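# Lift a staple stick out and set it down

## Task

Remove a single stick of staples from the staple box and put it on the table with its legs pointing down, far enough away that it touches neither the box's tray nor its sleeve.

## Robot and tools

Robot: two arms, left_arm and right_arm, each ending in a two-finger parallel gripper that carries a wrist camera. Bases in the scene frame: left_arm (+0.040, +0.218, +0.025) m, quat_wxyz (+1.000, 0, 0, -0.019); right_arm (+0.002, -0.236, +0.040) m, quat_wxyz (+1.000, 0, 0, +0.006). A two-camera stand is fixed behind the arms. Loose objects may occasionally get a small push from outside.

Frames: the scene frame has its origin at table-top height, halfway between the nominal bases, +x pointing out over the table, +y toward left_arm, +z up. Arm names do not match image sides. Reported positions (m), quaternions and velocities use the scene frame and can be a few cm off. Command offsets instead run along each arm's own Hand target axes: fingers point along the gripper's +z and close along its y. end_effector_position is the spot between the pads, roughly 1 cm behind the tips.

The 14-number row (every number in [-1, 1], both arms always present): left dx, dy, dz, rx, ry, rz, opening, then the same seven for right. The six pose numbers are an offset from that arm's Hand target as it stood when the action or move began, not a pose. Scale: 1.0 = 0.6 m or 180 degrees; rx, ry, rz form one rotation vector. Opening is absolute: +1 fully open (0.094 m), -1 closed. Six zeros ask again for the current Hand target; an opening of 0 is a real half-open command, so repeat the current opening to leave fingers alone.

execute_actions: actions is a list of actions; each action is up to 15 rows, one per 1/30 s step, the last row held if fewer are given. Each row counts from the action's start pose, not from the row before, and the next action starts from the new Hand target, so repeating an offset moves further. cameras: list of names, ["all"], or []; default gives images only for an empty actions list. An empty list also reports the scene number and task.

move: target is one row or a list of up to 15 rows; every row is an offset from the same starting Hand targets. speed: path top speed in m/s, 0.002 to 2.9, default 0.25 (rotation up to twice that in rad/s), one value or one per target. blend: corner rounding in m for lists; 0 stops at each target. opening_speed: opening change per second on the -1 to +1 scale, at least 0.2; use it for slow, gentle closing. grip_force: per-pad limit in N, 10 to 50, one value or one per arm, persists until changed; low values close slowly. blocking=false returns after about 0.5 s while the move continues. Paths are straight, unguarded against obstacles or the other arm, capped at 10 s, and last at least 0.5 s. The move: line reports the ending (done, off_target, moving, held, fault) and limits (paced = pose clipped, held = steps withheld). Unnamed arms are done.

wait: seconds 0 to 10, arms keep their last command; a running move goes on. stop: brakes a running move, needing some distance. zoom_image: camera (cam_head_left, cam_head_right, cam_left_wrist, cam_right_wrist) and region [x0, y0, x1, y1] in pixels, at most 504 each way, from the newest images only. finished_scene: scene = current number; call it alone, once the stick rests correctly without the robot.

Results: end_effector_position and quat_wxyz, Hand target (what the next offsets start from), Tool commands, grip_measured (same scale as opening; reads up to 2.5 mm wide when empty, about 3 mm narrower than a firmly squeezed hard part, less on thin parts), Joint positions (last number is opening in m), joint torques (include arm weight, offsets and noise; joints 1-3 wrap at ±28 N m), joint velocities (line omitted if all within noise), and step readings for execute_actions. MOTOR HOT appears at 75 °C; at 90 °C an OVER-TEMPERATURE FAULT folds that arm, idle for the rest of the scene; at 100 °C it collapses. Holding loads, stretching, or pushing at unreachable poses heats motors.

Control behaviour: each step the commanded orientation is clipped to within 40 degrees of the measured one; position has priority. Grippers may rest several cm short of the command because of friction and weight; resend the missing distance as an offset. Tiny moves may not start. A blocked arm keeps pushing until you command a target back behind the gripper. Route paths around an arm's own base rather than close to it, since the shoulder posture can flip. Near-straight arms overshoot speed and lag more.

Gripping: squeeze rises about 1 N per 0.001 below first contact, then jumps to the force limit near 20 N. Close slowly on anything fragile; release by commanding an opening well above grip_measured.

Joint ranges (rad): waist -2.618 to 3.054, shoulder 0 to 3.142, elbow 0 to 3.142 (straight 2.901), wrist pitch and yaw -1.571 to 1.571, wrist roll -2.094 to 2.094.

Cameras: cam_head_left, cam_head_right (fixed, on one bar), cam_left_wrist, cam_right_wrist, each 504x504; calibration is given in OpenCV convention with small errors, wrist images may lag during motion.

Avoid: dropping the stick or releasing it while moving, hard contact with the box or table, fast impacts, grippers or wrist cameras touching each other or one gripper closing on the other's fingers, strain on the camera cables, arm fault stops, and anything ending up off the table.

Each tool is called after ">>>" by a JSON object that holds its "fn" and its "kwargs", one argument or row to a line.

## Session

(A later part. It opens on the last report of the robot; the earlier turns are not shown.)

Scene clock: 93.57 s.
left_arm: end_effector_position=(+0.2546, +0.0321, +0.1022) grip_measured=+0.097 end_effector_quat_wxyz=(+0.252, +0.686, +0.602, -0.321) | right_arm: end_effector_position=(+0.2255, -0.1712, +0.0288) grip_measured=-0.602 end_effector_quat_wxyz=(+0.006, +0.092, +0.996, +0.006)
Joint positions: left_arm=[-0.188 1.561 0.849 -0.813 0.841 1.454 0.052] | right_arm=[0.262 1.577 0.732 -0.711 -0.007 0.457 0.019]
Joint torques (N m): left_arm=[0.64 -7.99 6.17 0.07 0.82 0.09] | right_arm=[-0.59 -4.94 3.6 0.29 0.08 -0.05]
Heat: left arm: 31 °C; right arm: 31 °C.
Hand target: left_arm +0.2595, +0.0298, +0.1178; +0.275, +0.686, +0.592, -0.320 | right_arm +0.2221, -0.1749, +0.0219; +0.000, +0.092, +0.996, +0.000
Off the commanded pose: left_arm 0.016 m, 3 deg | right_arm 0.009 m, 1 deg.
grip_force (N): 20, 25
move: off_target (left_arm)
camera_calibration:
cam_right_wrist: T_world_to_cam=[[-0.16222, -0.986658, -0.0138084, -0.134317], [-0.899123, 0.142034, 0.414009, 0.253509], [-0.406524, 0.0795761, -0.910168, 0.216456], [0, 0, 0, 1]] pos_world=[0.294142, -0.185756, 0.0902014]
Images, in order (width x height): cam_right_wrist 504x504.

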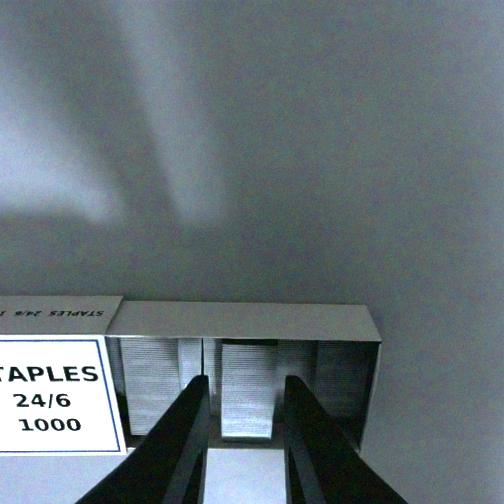

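>>> {"fn": "move", "kwargs": {
  "target": [0,0,0,0,0,0,0.1,0,0,0.0147,0,0,0,-0.604],
  "speed": 0.04,
  "cameras": ["cam_right_wrist"]
}}

>>> {"fn": "zoom_image", "kwargs": {
  "camera": "cam_right_wrist",
  "region": [150, 290, 390, 504]
}}

Scene clock: 95.00 s.
left_arm: end_effector_position=(+0.2546, +0.0321, +0.1022) grip_measured=+0.097 end_effector_quat_wxyz=(+0.252, +0.686, +0.602, -0.321) | right_arm: end_effector_position=(+0.2243, -0.1715, +0.0200) grip_measured=-0.602 end_effector_quat_wxyz=(+0.003, +0.091, +0.996, +0.005)
Joint positions: left_arm=[-0.188 1.561 0.849 -0.813 0.841 1.454 0.052] | right_arm=[0.262 1.602 0.714 -0.675 -0.007 0.457 0.019]
Joint torques (N m): left_arm=[0.62 -7.98 6.19 0.06 0.83 0.09] | right_arm=[-0.59 -4.98 3.48 0.33 0.07 -0.03]
Heat: left arm: 31 °C; right arm: 31 °C.
Hand target: left_arm +0.2595, +0.0298, +0.1178; +0.275, +0.686, +0.592, -0.320 | right_arm +0.2221, -0.1749, +0.0130; +0.000, +0.092, +0.996, +0.000
Off the commanded pose: left_arm 0.016 m, 3 deg | right_arm 0.008 m, 1 deg.
grip_force (N): 20, 25
move: off_target (left_arm)
camera_calibration:
cam_right_wrist: T_world_to_cam=[[-0.161982, -0.986729, -0.0113174, -0.135064], [-0.896889, 0.142432, 0.418692, 0.255605], [-0.411524, 0.0779709, -0.908058, 0.20886], [0, 0, 0, 1]] pos_world=[0.293322, -0.185963, 0.0811091]
Images, in order (width x height): cam_right_wrist 504x504.

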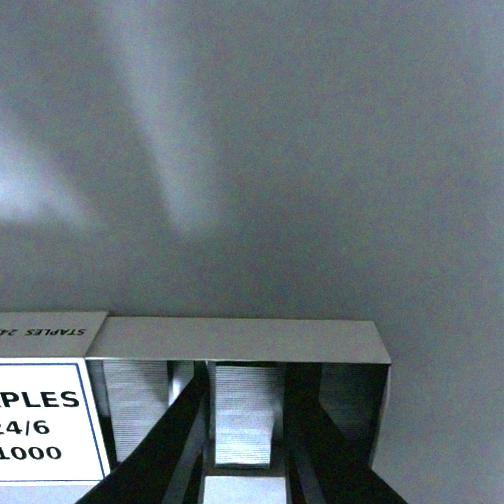

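Scaled by 2.100 from the camera's 504x504 image, which has a finer 720x720 frame.

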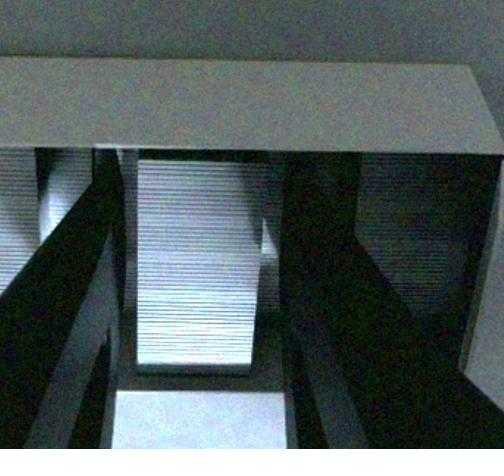

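>>> {"fn": "move", "kwargs": {
  "target": [0,0,0,0,0,0,0.1,0,0,0,0,0,0,-0.85],
  "opening_speed": 0.25,
  "cameras": ["cam_right_wrist"]
}}

>>> {"fn": "zoom_image", "kwargs": {
  "camera": "cam_right_wrist",
  "region": [150, 290, 390, 504]
}}

Scene clock: 96.67 s.
left_arm: end_effector_position=(+0.2546, +0.0321, +0.1022) grip_measured=+0.097 end_effector_quat_wxyz=(+0.252, +0.686, +0.602, -0.321) | right_arm: end_effector_position=(+0.2258, -0.1711, +0.0201) grip_measured=-0.718 end_effector_quat_wxyz=(+0.006, +0.091, +0.996, +0.006)
Joint positions: left_arm=[-0.188 1.561 0.849 -0.813 0.841 1.454 0.052] | right_arm=[0.262 1.602 0.714 -0.669 -0.007 0.457 0.013]
Joint torques (N m): left_arm=[0.62 -7.98 6.16 0.07 0.83 0.09] | right_arm=[-0.58 -5 3.47 0.29 0.07 -0.04]
Heat: left arm: 31 °C; right arm: 31 °C.
Hand target: left_arm +0.2595, +0.0298, +0.1178; +0.275, +0.686, +0.592, -0.320 | right_arm +0.2221, -0.1749, +0.0130; +0.000, +0.092, +0.996, +0.000
Off the commanded pose: left_arm 0.016 m, 3 deg | right_arm 0.009 m, 1 deg.
grip_force (N): 20, 25
move: off_target (left_arm)
camera_calibration:
cam_right_wrist: T_world_to_cam=[[-0.1619, -0.986709, -0.0138996, -0.134386], [-0.899327, 0.141735, 0.413669, 0.2574], [-0.406201, 0.0794734, -0.910321, 0.20855], [0, 0, 0, 1]] pos_world=[0.294443, -0.185657, 0.0815009]
Images, in order (width x height): cam_right_wrist 504x504.

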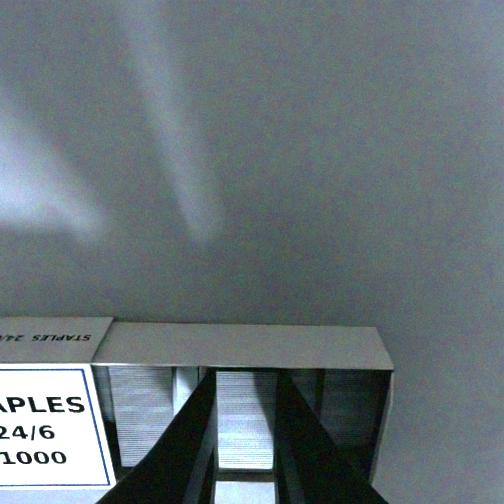

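Scaled by 2.100 from the camera's 504x504 image, which has a finer 720x720 frame.

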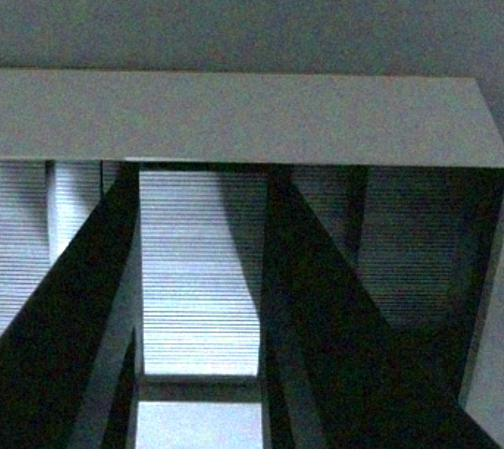

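>>> {"fn": "move", "kwargs": {
  "target": [0,0,0,0,0,0,0.1,-0.0148,0.0027,-0.0233,0,0,0,-0.85],
  "speed": 0.04,
  "cameras": ["cam_right_wrist"]
}}

>>> {"fn": "zoom_image", "kwargs": {
  "camera": "cam_right_wrist",
  "region": [150, 290, 390, 504]
}}

Scene clock: 98.43 s.
left_arm: end_effector_position=(+0.2546, +0.0321, +0.1022) grip_measured=+0.097 end_effector_quat_wxyz=(+0.252, +0.686, +0.602, -0.321) | right_arm: end_effector_position=(+0.2240, -0.1741, +0.0237) grip_measured=-0.718 end_effector_quat_wxyz=(-0.004, +0.092, +0.996, +0.002)
Joint positions: left_arm=[-0.188 1.561 0.849 -0.813 0.841 1.454 0.052] | right_arm=[0.251 1.602 0.732 -0.708 -0.007 0.447 0.013]
Joint torques (N m): left_arm=[0.62 -7.99 6.17 0.07 0.83 0.09] | right_arm=[-0.58 -5.49 7.12 -0.05 0.07 -0.05]
Heat: left arm: 31 °C; right arm: 31 °C.
Hand target: left_arm +0.2595, +0.0298, +0.1178; +0.275, +0.686, +0.592, -0.320 | right_arm +0.2311, -0.1749, +0.0270; +0.000, +0.092, +0.996, +0.000
Off the commanded pose: left_arm 0.016 m, 3 deg | right_arm 0.008 m, 1 deg.
grip_force (N): 20, 25
move: off_target (left_arm)
camera_calibration:
cam_right_wrist: T_world_to_cam=[[-0.162441, -0.986705, -0.005118, -0.137607], [-0.890762, 0.144411, 0.430915, 0.252835], [-0.424447, 0.0745572, -0.902378, 0.214416], [0, 0, 0, 1]] pos_world=[0.293871, -0.188276, 0.0838296]
Images, in order (width x height): cam_right_wrist 504x504.

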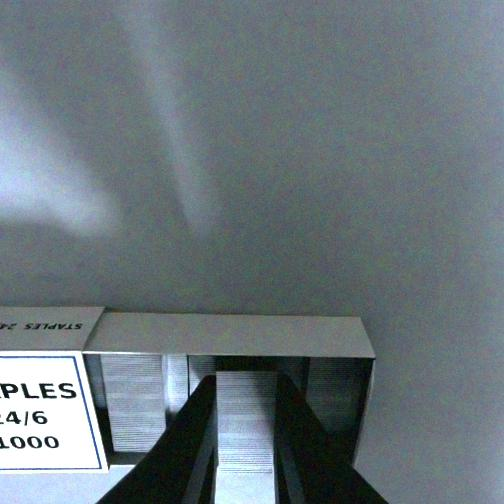

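Scaled by 2.100 from the camera's 504x504 image, which has a finer 720x720 frame.

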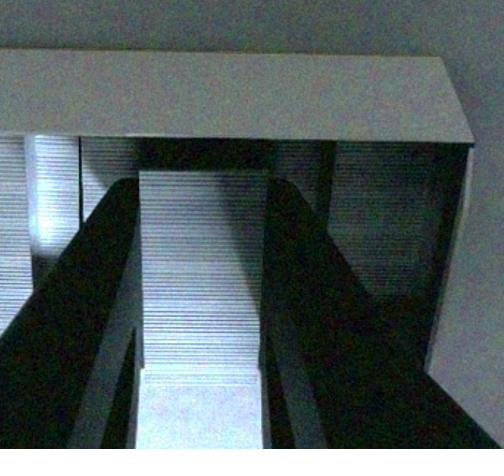

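>>> {"fn": "move", "kwargs": {
  "target": [
    [0,0,0,0,0,0,0.1,0,0,-0.1,0,0,0,-0.85],
    [0,0,0,0,0,0,0.1,-0.2206,-0.0015,-0.1,0,0,0,-0.85],
    [0,0,0,0,0,0,0.1,-0.2206,-0.0015,-0.0133,0,0,0,-0.85]
  ],
  "speed": [0.06,0.15,0.08],
  "blend": [0.015,0.015,0],
  "cameras": ["all"]
}}

>>> {"fn": "zoom_image", "kwargs": {
  "camera": "cam_right_wrist",
  "region": [150, 290, 390, 504]
}}

Scene clock: 102.77 s.
left_arm: end_effector_position=(+0.2546, +0.0321, +0.1022) grip_measured=+0.097 end_effector_quat_wxyz=(+0.252, +0.686, +0.602, -0.321) | right_arm: end_effector_position=(+0.3640, -0.1974, +0.0457) grip_measured=-0.718 end_effector_quat_wxyz=(+0.008, +0.093, +0.996, +0.005)
Joint positions: left_arm=[-0.188 1.561 0.849 -0.813 0.841 1.454 0.052] | right_arm=[0.089 1.998 1.337 -0.892 -0.006 0.287 0.013]
Joint torques (N m): left_arm=[0.62 -7.98 6.16 0.06 0.83 0.09] | right_arm=[-0.32 -9.29 4.29 0.28 0.07 -0.05]
Heat: left arm: 31 °C; right arm: 31 °C.
Hand target: left_arm +0.2595, +0.0298, +0.1178; +0.275, +0.686, +0.592, -0.320 | right_arm +0.3611, -0.1999, +0.0350; +0.000, +0.092, +0.996, +0.000
Off the commanded pose: left_arm 0.016 m, 3 deg | right_arm 0.011 m, 1 deg.
grip_force (N): 20, 25
move: off_target (left_arm, right_arm)
camera_calibration:
cam_left_wrist: T_world_to_cam=[[-0.995536, 0.0827517, 0.0453839, 0.245779], [0.0551833, 0.900472, -0.431399, 0.0432257], [-0.0765659, -0.426969, -0.901019, 0.217266], [0, 0, 0, 1]] pos_world=[0.258932, 0.0335036, 0.203254]
cam_right_wrist: T_world_to_cam=[[-0.164926, -0.986232, -0.0120812, -0.136537], [-0.900792, 0.145626, 0.409105, 0.37637], [-0.401713, 0.0783545, -0.912407, 0.28838], [0, 0, 0, 1]] pos_world=[0.432359, -0.212062, 0.107496]

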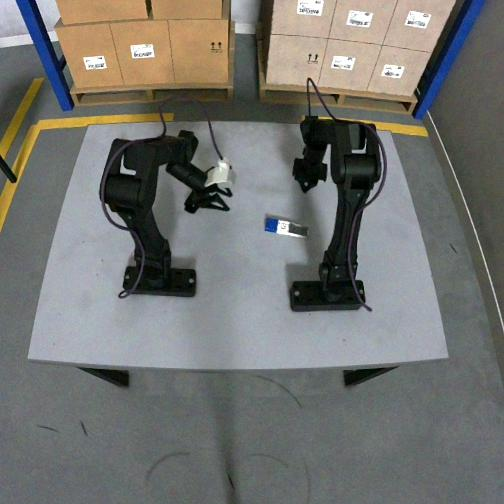

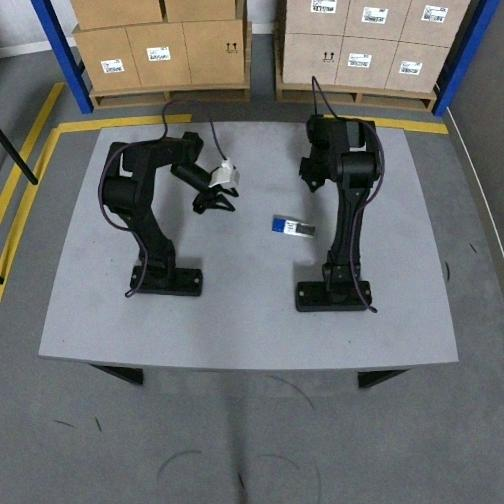

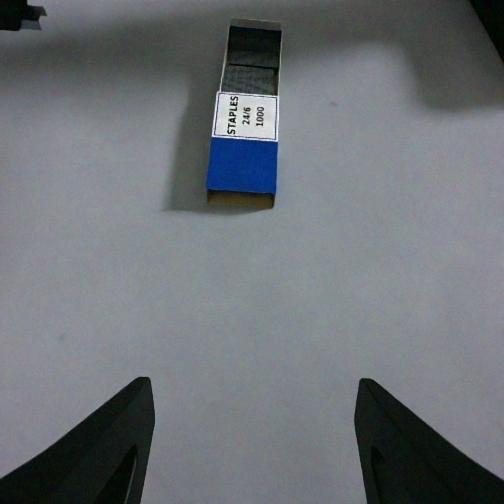

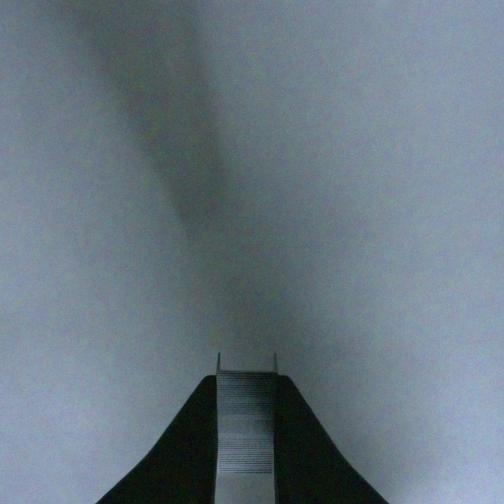

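Scaled by 2.100 from the camera's 504x504 image, which has a finer 720x720 frame.

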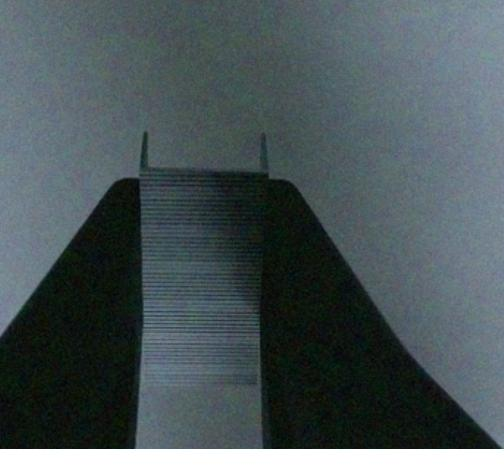

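>>> {"fn": "move", "kwargs": {
  "target": [0,0,0,0,0,0,0.1,0,0,0.04,0,0,0,-0.85],
  "speed": 0.04,
  "cameras": ["cam_right_wrist"]
}}

>>> {"fn": "move", "kwargs": {
  "target": [0,0,0,0,0,0,0.1,0,0,0.005,0,0,0,-0.85],
  "speed": 0.01,
  "cameras": ["cam_right_wrist"]
}}

Scene clock: 105.87 s.
left_arm: end_effector_position=(+0.2546, +0.0321, +0.1022) grip_measured=+0.097 end_effector_quat_wxyz=(+0.252, +0.686, +0.602, -0.321) | right_arm: end_effector_position=(+0.3659, -0.1973, +0.0234) grip_measured=-0.718 end_effector_quat_wxyz=(+0.011, +0.093, +0.996, +0.005)
Joint positions: left_arm=[-0.188 1.561 0.849 -0.813 0.841 1.454 0.052] | right_arm=[0.089 2.037 1.298 -0.808 -0.006 0.287 0.013]
Joint torques (N m): left_arm=[0.64 -7.98 6.17 0.06 0.83 0.1] | right_arm=[-0.29 -9.14 3.95 0.32 0.07 -0.05]
Heat: left arm: 31 °C; right arm: 31 °C.
Hand target: left_arm +0.2595, +0.0298, +0.1178; +0.275, +0.686, +0.592, -0.320 | right_arm +0.3611, -0.1999, +0.0110; +0.000, +0.092, +0.996, +0.000
Off the commanded pose: left_arm 0.016 m, 3 deg | right_arm 0.013 m, 1 deg.
grip_force (N): 20, 25
move: off_target (left_arm, right_arm)
camera_calibration:
cam_right_wrist: T_world_to_cam=[[-0.164755, -0.986243, -0.0134481, -0.136313], [-0.902993, 0.145335, 0.404329, 0.388013], [-0.396812, 0.0787589, -0.914515, 0.267035], [0, 0, 0, 1]] pos_world=[0.433878, -0.211861, 0.0854894]
Images, in order (width x height): cam_right_wrist 504x504.

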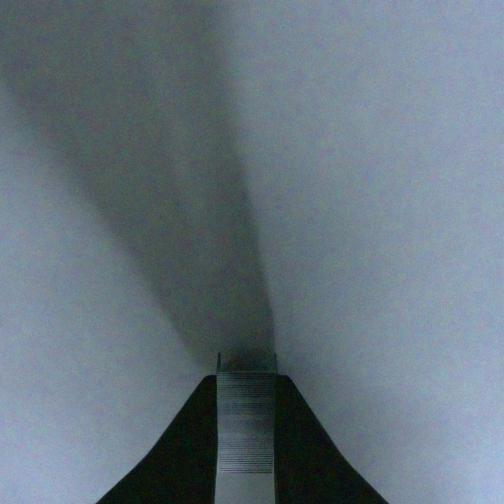

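Scene clock: 106.63 s.
left_arm: end_effector_position=(+0.2546, +0.0321, +0.1022) grip_measured=+0.097 end_effector_quat_wxyz=(+0.252, +0.686, +0.602, -0.321) | right_arm: end_effector_position=(+0.3684, -0.1970, +0.0234) grip_measured=-0.718 end_effector_quat_wxyz=(+0.016, +0.093, +0.996, +0.006)
Joint positions: left_arm=[-0.188 1.561 0.849 -0.813 0.841 1.454 0.052] | right_arm=[0.089 2.037 1.298 -0.798 -0.006 0.287 0.013]
Joint torques (N m): left_arm=[0.62 -7.99 6.17 0.06 0.82 0.09] | right_arm=[-0.29 -8.77 3.56 0.35 0.07 -0.04]
Heat: left arm: 31 °C; right arm: 31 °C.
Hand target: left_arm +0.2595, +0.0298, +0.1178; +0.275, +0.686, +0.592, -0.320 | right_arm +0.3611, -0.1999, +0.0080; +0.000, +0.092, +0.996, +0.000
Off the commanded pose: left_arm 0.016 m, 3 deg | right_arm 0.017 m, 2 deg.
grip_force (N): 20, 25
move: off_target (left_arm, right_arm)
camera_calibration:
cam_right_wrist: T_world_to_cam=[[-0.164646, -0.986221, -0.016133, -0.13561], [-0.906922, 0.144936, 0.395584, 0.391705], [-0.387795, 0.0797626, -0.918288, 0.265077], [0, 0, 0, 1]] pos_world=[0.435714, -0.211657, 0.0862771]
Images, in order (width x height): cam_right_wrist 504x504.

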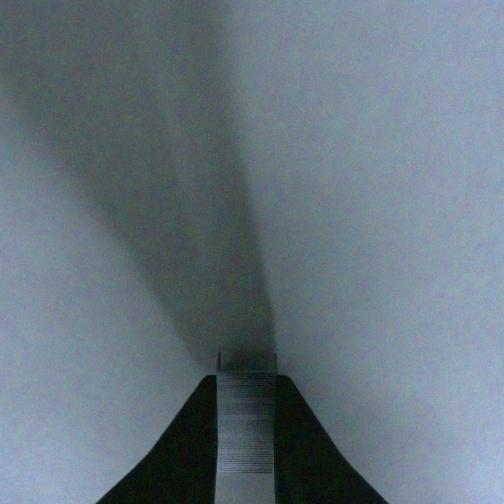

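>>> {"fn": "move", "kwargs": {
  "target": [0,0,0,0,0,0,0.1,0.007,0,0.008,0,0,0,-0.85],
  "speed": 0.015,
  "cameras": ["cam_right_wrist"]
}}

>>> {"fn": "zoom_image", "kwargs": {
  "camera": "cam_right_wrist",
  "region": [150, 290, 390, 504]
}}

Scene clock: 107.90 s.
left_arm: end_effector_position=(+0.2546, +0.0321, +0.1022) grip_measured=+0.097 end_effector_quat_wxyz=(+0.252, +0.686, +0.602, -0.321) | right_arm: end_effector_position=(+0.3624, -0.1976, +0.0174) grip_measured=-0.718 end_effector_quat_wxyz=(+0.010, +0.093, +0.996, +0.005)
Joint positions: left_arm=[-0.188 1.561 0.849 -0.813 0.841 1.454 0.052] | right_arm=[0.089 2.037 1.271 -0.782 -0.006 0.287 0.013]
Joint torques (N m): left_arm=[0.64 -7.98 6.17 0.06 0.83 0.09] | right_arm=[0.01 -8.88 3.43 0.39 0.07 -0.01]
Heat: left arm: 31 °C; right arm: 31 °C.
Hand target: left_arm +0.2595, +0.0298, +0.1178; +0.275, +0.686, +0.592, -0.320 | right_arm +0.3568, -0.1992, +0.0031; +0.000, +0.092, +0.996, +0.000
Off the commanded pose: left_arm 0.016 m, 3 deg | right_arm 0.015 m, 1 deg.
grip_force (N): 20, 25
move: off_target (left_arm, right_arm)
camera_calibration:
cam_right_wrist: T_world_to_cam=[[-0.164851, -0.986229, -0.0132826, -0.137334], [-0.902668, 0.145428, 0.405021, 0.387159], [-0.397512, 0.0787578, -0.914211, 0.260467], [0, 0, 0, 1]] pos_world=[0.430375, -0.212261, 0.0794904]
Images, in order (width x height): cam_right_wrist 504x504.

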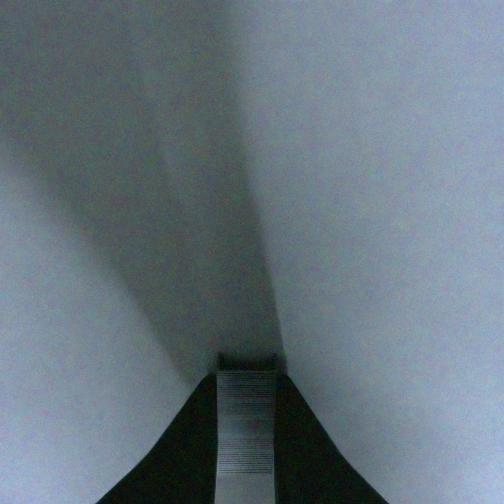

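Scaled by 2.100 from the camera's 504x504 image, which has a finer 720x720 frame.

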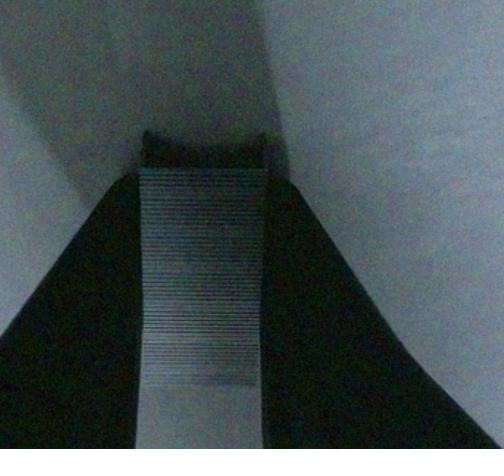

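>>> {"fn": "move", "kwargs": {
  "target": [0,0,0,0,0,0,0.1,0.003,0,0.006,0,0,0,-0.85],
  "speed": 0.015,
  "cameras": ["cam_right_wrist"]
}}

>>> {"fn": "zoom_image", "kwargs": {
  "camera": "cam_right_wrist",
  "region": [190, 320, 310, 440]
}}

Scene clock: 109.20 s.
left_arm: end_effector_position=(+0.2546, +0.0321, +0.1022) grip_measured=+0.097 end_effector_quat_wxyz=(+0.252, +0.686, +0.602, -0.321) | right_arm: end_effector_position=(+0.3621, -0.1976, +0.0167) grip_measured=-0.718 end_effector_quat_wxyz=(+0.011, +0.093, +0.996, +0.005)
Joint positions: left_arm=[-0.188 1.561 0.849 -0.813 0.841 1.454 0.052] | right_arm=[0.089 2.037 1.268 -0.778 -0.006 0.287 0.013]
Joint torques (N m): left_arm=[0.64 -7.98 6.16 0.06 0.83 0.09] | right_arm=[0.16 -8.77 2.56 0.53 0.07 0.01]
Heat: left arm: 31 °C; right arm: 31 °C.
Hand target: left_arm +0.2595, +0.0298, +0.1178; +0.275, +0.686, +0.592, -0.320 | right_arm +0.3551, -0.1989, -0.0005; +0.000, +0.092, +0.996, +0.000
Off the commanded pose: left_arm 0.016 m, 3 deg | right_arm 0.019 m, 1 deg.
grip_force (N): 20, 25
move: off_target (left_arm, right_arm)
camera_calibration:
cam_right_wrist: T_world_to_cam=[[-0.164763, -0.986243, -0.0133754, -0.137425], [-0.902811, 0.145336, 0.404734, 0.387197], [-0.397222, 0.0787607, -0.914336, 0.259686], [0, 0, 0, 1]] pos_world=[0.430076, -0.212261, 0.07889]
Images, in order (width x height): cam_right_wrist 504x504.

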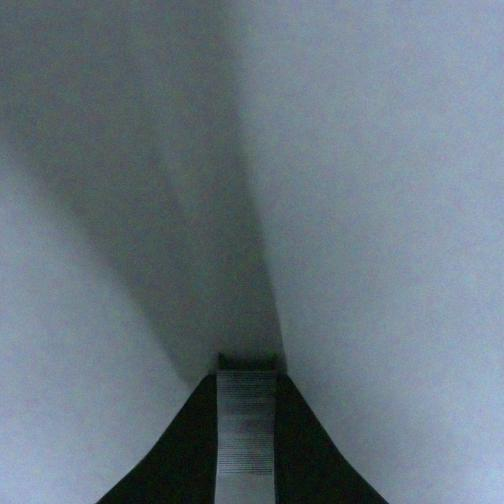

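Scaled by 4.200 from the camera's 504x504 image, which has a finer 720x720 frame.

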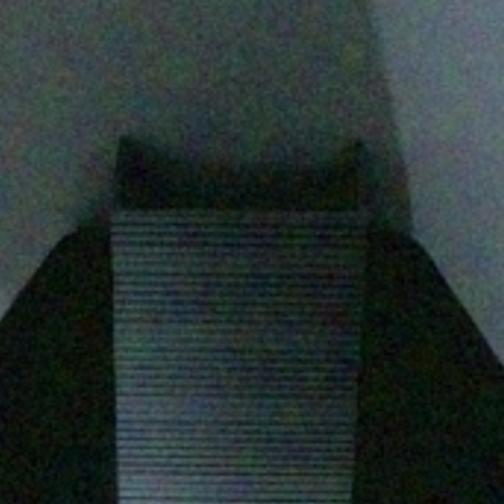

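>>> {"fn": "move", "kwargs": {
  "target": [0,0,0,0,0,0,0.1,0.001,0,0.006,0,0,0,-0.85],
  "speed": 0.015,
  "cameras": ["cam_right_wrist"]
}}

>>> {"fn": "zoom_image", "kwargs": {
  "camera": "cam_right_wrist",
  "region": [190, 320, 310, 440]
}}

Scene clock: 110.57 s.
left_arm: end_effector_position=(+0.2546, +0.0321, +0.1022) grip_measured=+0.097 end_effector_quat_wxyz=(+0.252, +0.686, +0.602, -0.321) | right_arm: end_effector_position=(+0.3620, -0.1977, +0.0164) grip_measured=-0.718 end_effector_quat_wxyz=(+0.011, +0.093, +0.996, +0.005)
Joint positions: left_arm=[-0.188 1.561 0.849 -0.813 0.841 1.454 0.052] | right_arm=[0.089 2.037 1.266 -0.776 -0.006 0.287 0.013]
Joint torques (N m): left_arm=[0.64 -7.98 6.16 0.06 0.82 0.1] | right_arm=[0.18 -8.39 2.02 0.64 0.08 0.01]
Heat: left arm: 31 °C; right arm: 31 °C.
Hand target: left_arm +0.2595, +0.0298, +0.1178; +0.275, +0.686, +0.592, -0.320 | right_arm +0.3545, -0.1987, -0.0040; +0.000, +0.092, +0.996, +0.000
Off the commanded pose: left_arm 0.016 m, 3 deg | right_arm 0.022 m, 1 deg.
grip_force (N): 20, 25
move: off_target (left_arm, right_arm)
camera_calibration:
cam_right_wrist: T_world_to_cam=[[-0.164755, -0.986243, -0.0134481, -0.137442], [-0.902993, 0.145335, 0.404329, 0.38734], [-0.396812, 0.0787589, -0.914515, 0.259209], [0, 0, 0, 1]] pos_world=[0.429978, -0.212261, 0.0785894]
Images, in order (width x height): cam_right_wrist 504x504.

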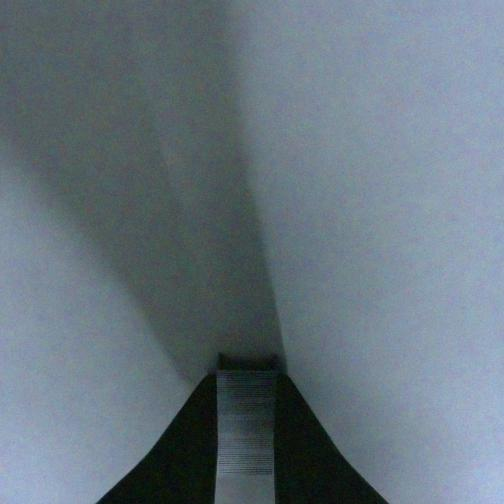

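Scaled by 4.200 from the camera's 504x504 image, which has a finer 720x720 frame.

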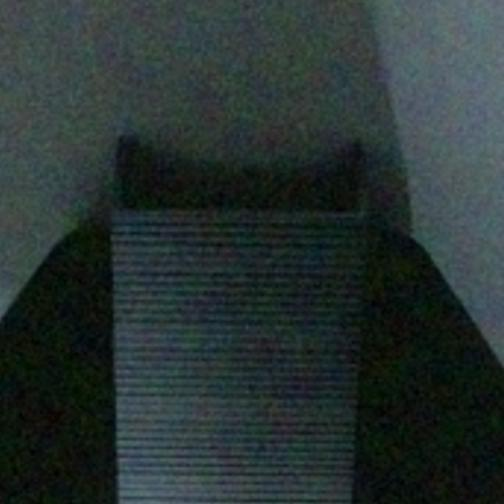

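>>> {"fn": "move", "kwargs": {
  "target": [
    [0,0,0,0,0,0,0.1,-0.003,0,-0.02,0,0,0,-0.85],
    [0,0,0,0,0,0,0.1,-0.003,0,-0.02,0,0,0,-0.6]
  ],
  "speed": 0.03,
  "opening_speed": 0.25,
  "cameras": ["cam_right_wrist"]
}}

>>> {"fn": "zoom_image", "kwargs": {
  "camera": "cam_right_wrist",
  "region": [150, 290, 390, 504]
}}

Scene clock: 112.97 s.
left_arm: end_effector_position=(+0.2546, +0.0321, +0.1022) grip_measured=+0.097 end_effector_quat_wxyz=(+0.252, +0.686, +0.602, -0.321) | right_arm: end_effector_position=(+0.3622, -0.1970, +0.0165) grip_measured=-0.602 end_effector_quat_wxyz=(+0.011, +0.093, +0.996, +0.007)
Joint positions: left_arm=[-0.188 1.561 0.849 -0.813 0.841 1.454 0.052] | right_arm=[0.089 2.037 1.266 -0.776 -0.009 0.287 0.019]
Joint torques (N m): left_arm=[0.62 -7.98 6.16 0.06 0.83 0.09] | right_arm=[0.03 -9.68 4.22 0.17 0.1 -0.01]
Heat: left arm: 31 °C; right arm: 31 °C.
Hand target: left_arm +0.2595, +0.0298, +0.1178; +0.275, +0.686, +0.592, -0.320 | right_arm +0.3564, -0.1991, +0.0080; +0.000, +0.092, +0.996, +0.000
Off the commanded pose: left_arm 0.016 m, 3 deg | right_arm 0.011 m, 1 deg.
grip_force (N): 20, 25
move: off_target (left_arm, right_arm)
camera_calibration:
cam_right_wrist: T_world_to_cam=[[-0.164689, -0.986198, -0.0170593, -0.136752], [-0.903311, 0.143857, 0.404146, 0.387172], [-0.396114, 0.0819685, -0.914535, 0.259688], [0, 0, 0, 1]] pos_world=[0.430081, -0.211848, 0.0786869]
Images, in order (width x height): cam_right_wrist 504x504.

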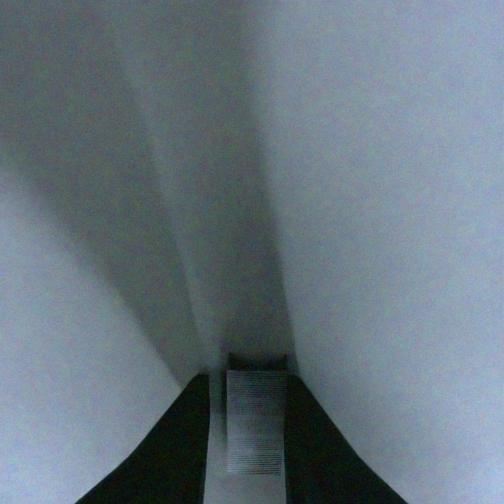

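Scaled by 2.100 from the camera's 504x504 image, which has a finer 720x720 frame.

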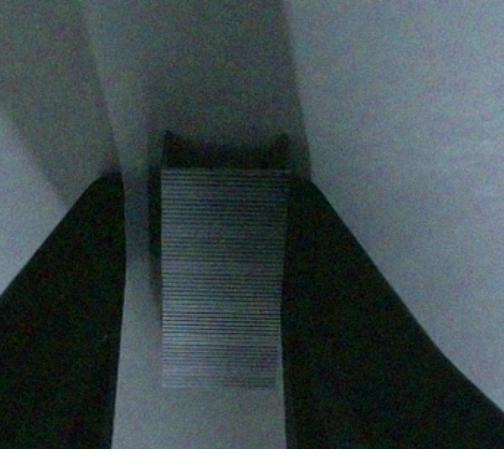

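>>> {"fn": "move", "kwargs": {
  "target": [
    [0,0,0,0,0,0,0.1,0,0,0,0,0,0,-0.3],
    [0,0,0,0,0,0,0.1,0,0,-0.1,0,0,0,-0.3],
    [0,0,0,0,0,0,0.1,0,0,-0.2,0,0,0,-0.3]
  ],
  "speed": [0.03,0.05,0.15],
  "blend": [0,0.01,0],
  "cameras": ["cam_right_wrist","cam_head_left"]
}}

>>> {"fn": "zoom_image", "kwargs": {
  "camera": "cam_right_wrist",
  "region": [150, 190, 390, 404]
}}

Scene clock: 116.63 s.
left_arm: end_effector_position=(+0.2546, +0.0321, +0.1022) grip_measured=+0.097 end_effector_quat_wxyz=(+0.252, +0.686, +0.602, -0.321) | right_arm: end_effector_position=(+0.3508, -0.1981, +0.1153) grip_measured=-0.302 end_effector_quat_wxyz=(-0.017, +0.092, +0.996, +0.000)
Joint positions: left_arm=[-0.188 1.561 0.849 -0.813 0.841 1.454 0.052] | right_arm=[0.09 1.92 1.516 -1.2 -0.007 0.287 0.033]
Joint torques (N m): left_arm=[0.64 -7.99 6.16 0.07 0.83 0.09] | right_arm=[-0.05 -12.19 7.98 -0.14 0.08 0]
Heat: left arm: 31 °C; right arm: 31 °C.
Hand target: left_arm +0.2595, +0.0298, +0.1178; +0.275, +0.686, +0.592, -0.320 | right_arm +0.3563, -0.1991, +0.1280; +0.000, +0.092, +0.996, +0.000
Off the commanded pose: left_arm 0.016 m, 3 deg | right_arm 0.014 m, 2 deg.
grip_force (N): 20, 25
move: off_target (left_arm, right_arm)
camera_calibration:
cam_right_wrist: T_world_to_cam=[[-0.164071, -0.986449, 0.0000951191, -0.140249], [-0.878772, 0.146206, 0.454294, 0.323197], [-0.448151, 0.0744529, -0.890852, 0.359633], [0, 0, 0, 1]] pos_world=[0.422176, -0.212377, 0.173567]
Images, in order (width x height): cam_head_left 504x504, cam_right_wrist 504x504.

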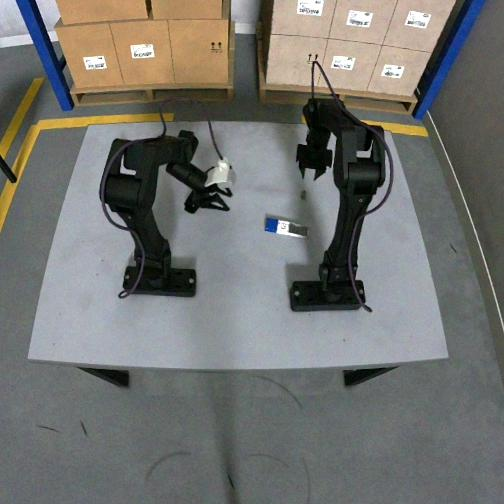

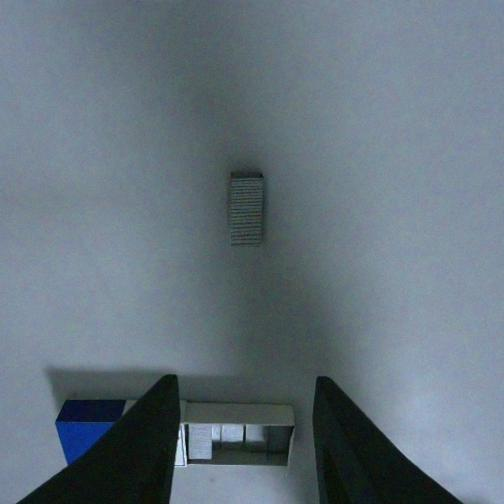

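Scaled by 2.100 from the camera's 504x504 image, which has a finer 720x720 frame.

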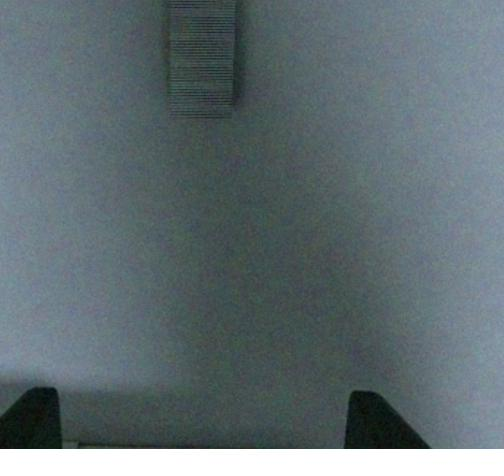

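>>> {"fn": "finished_scene", "kwargs": {
  "scene": 1
}}

The scene is finished: the task was done.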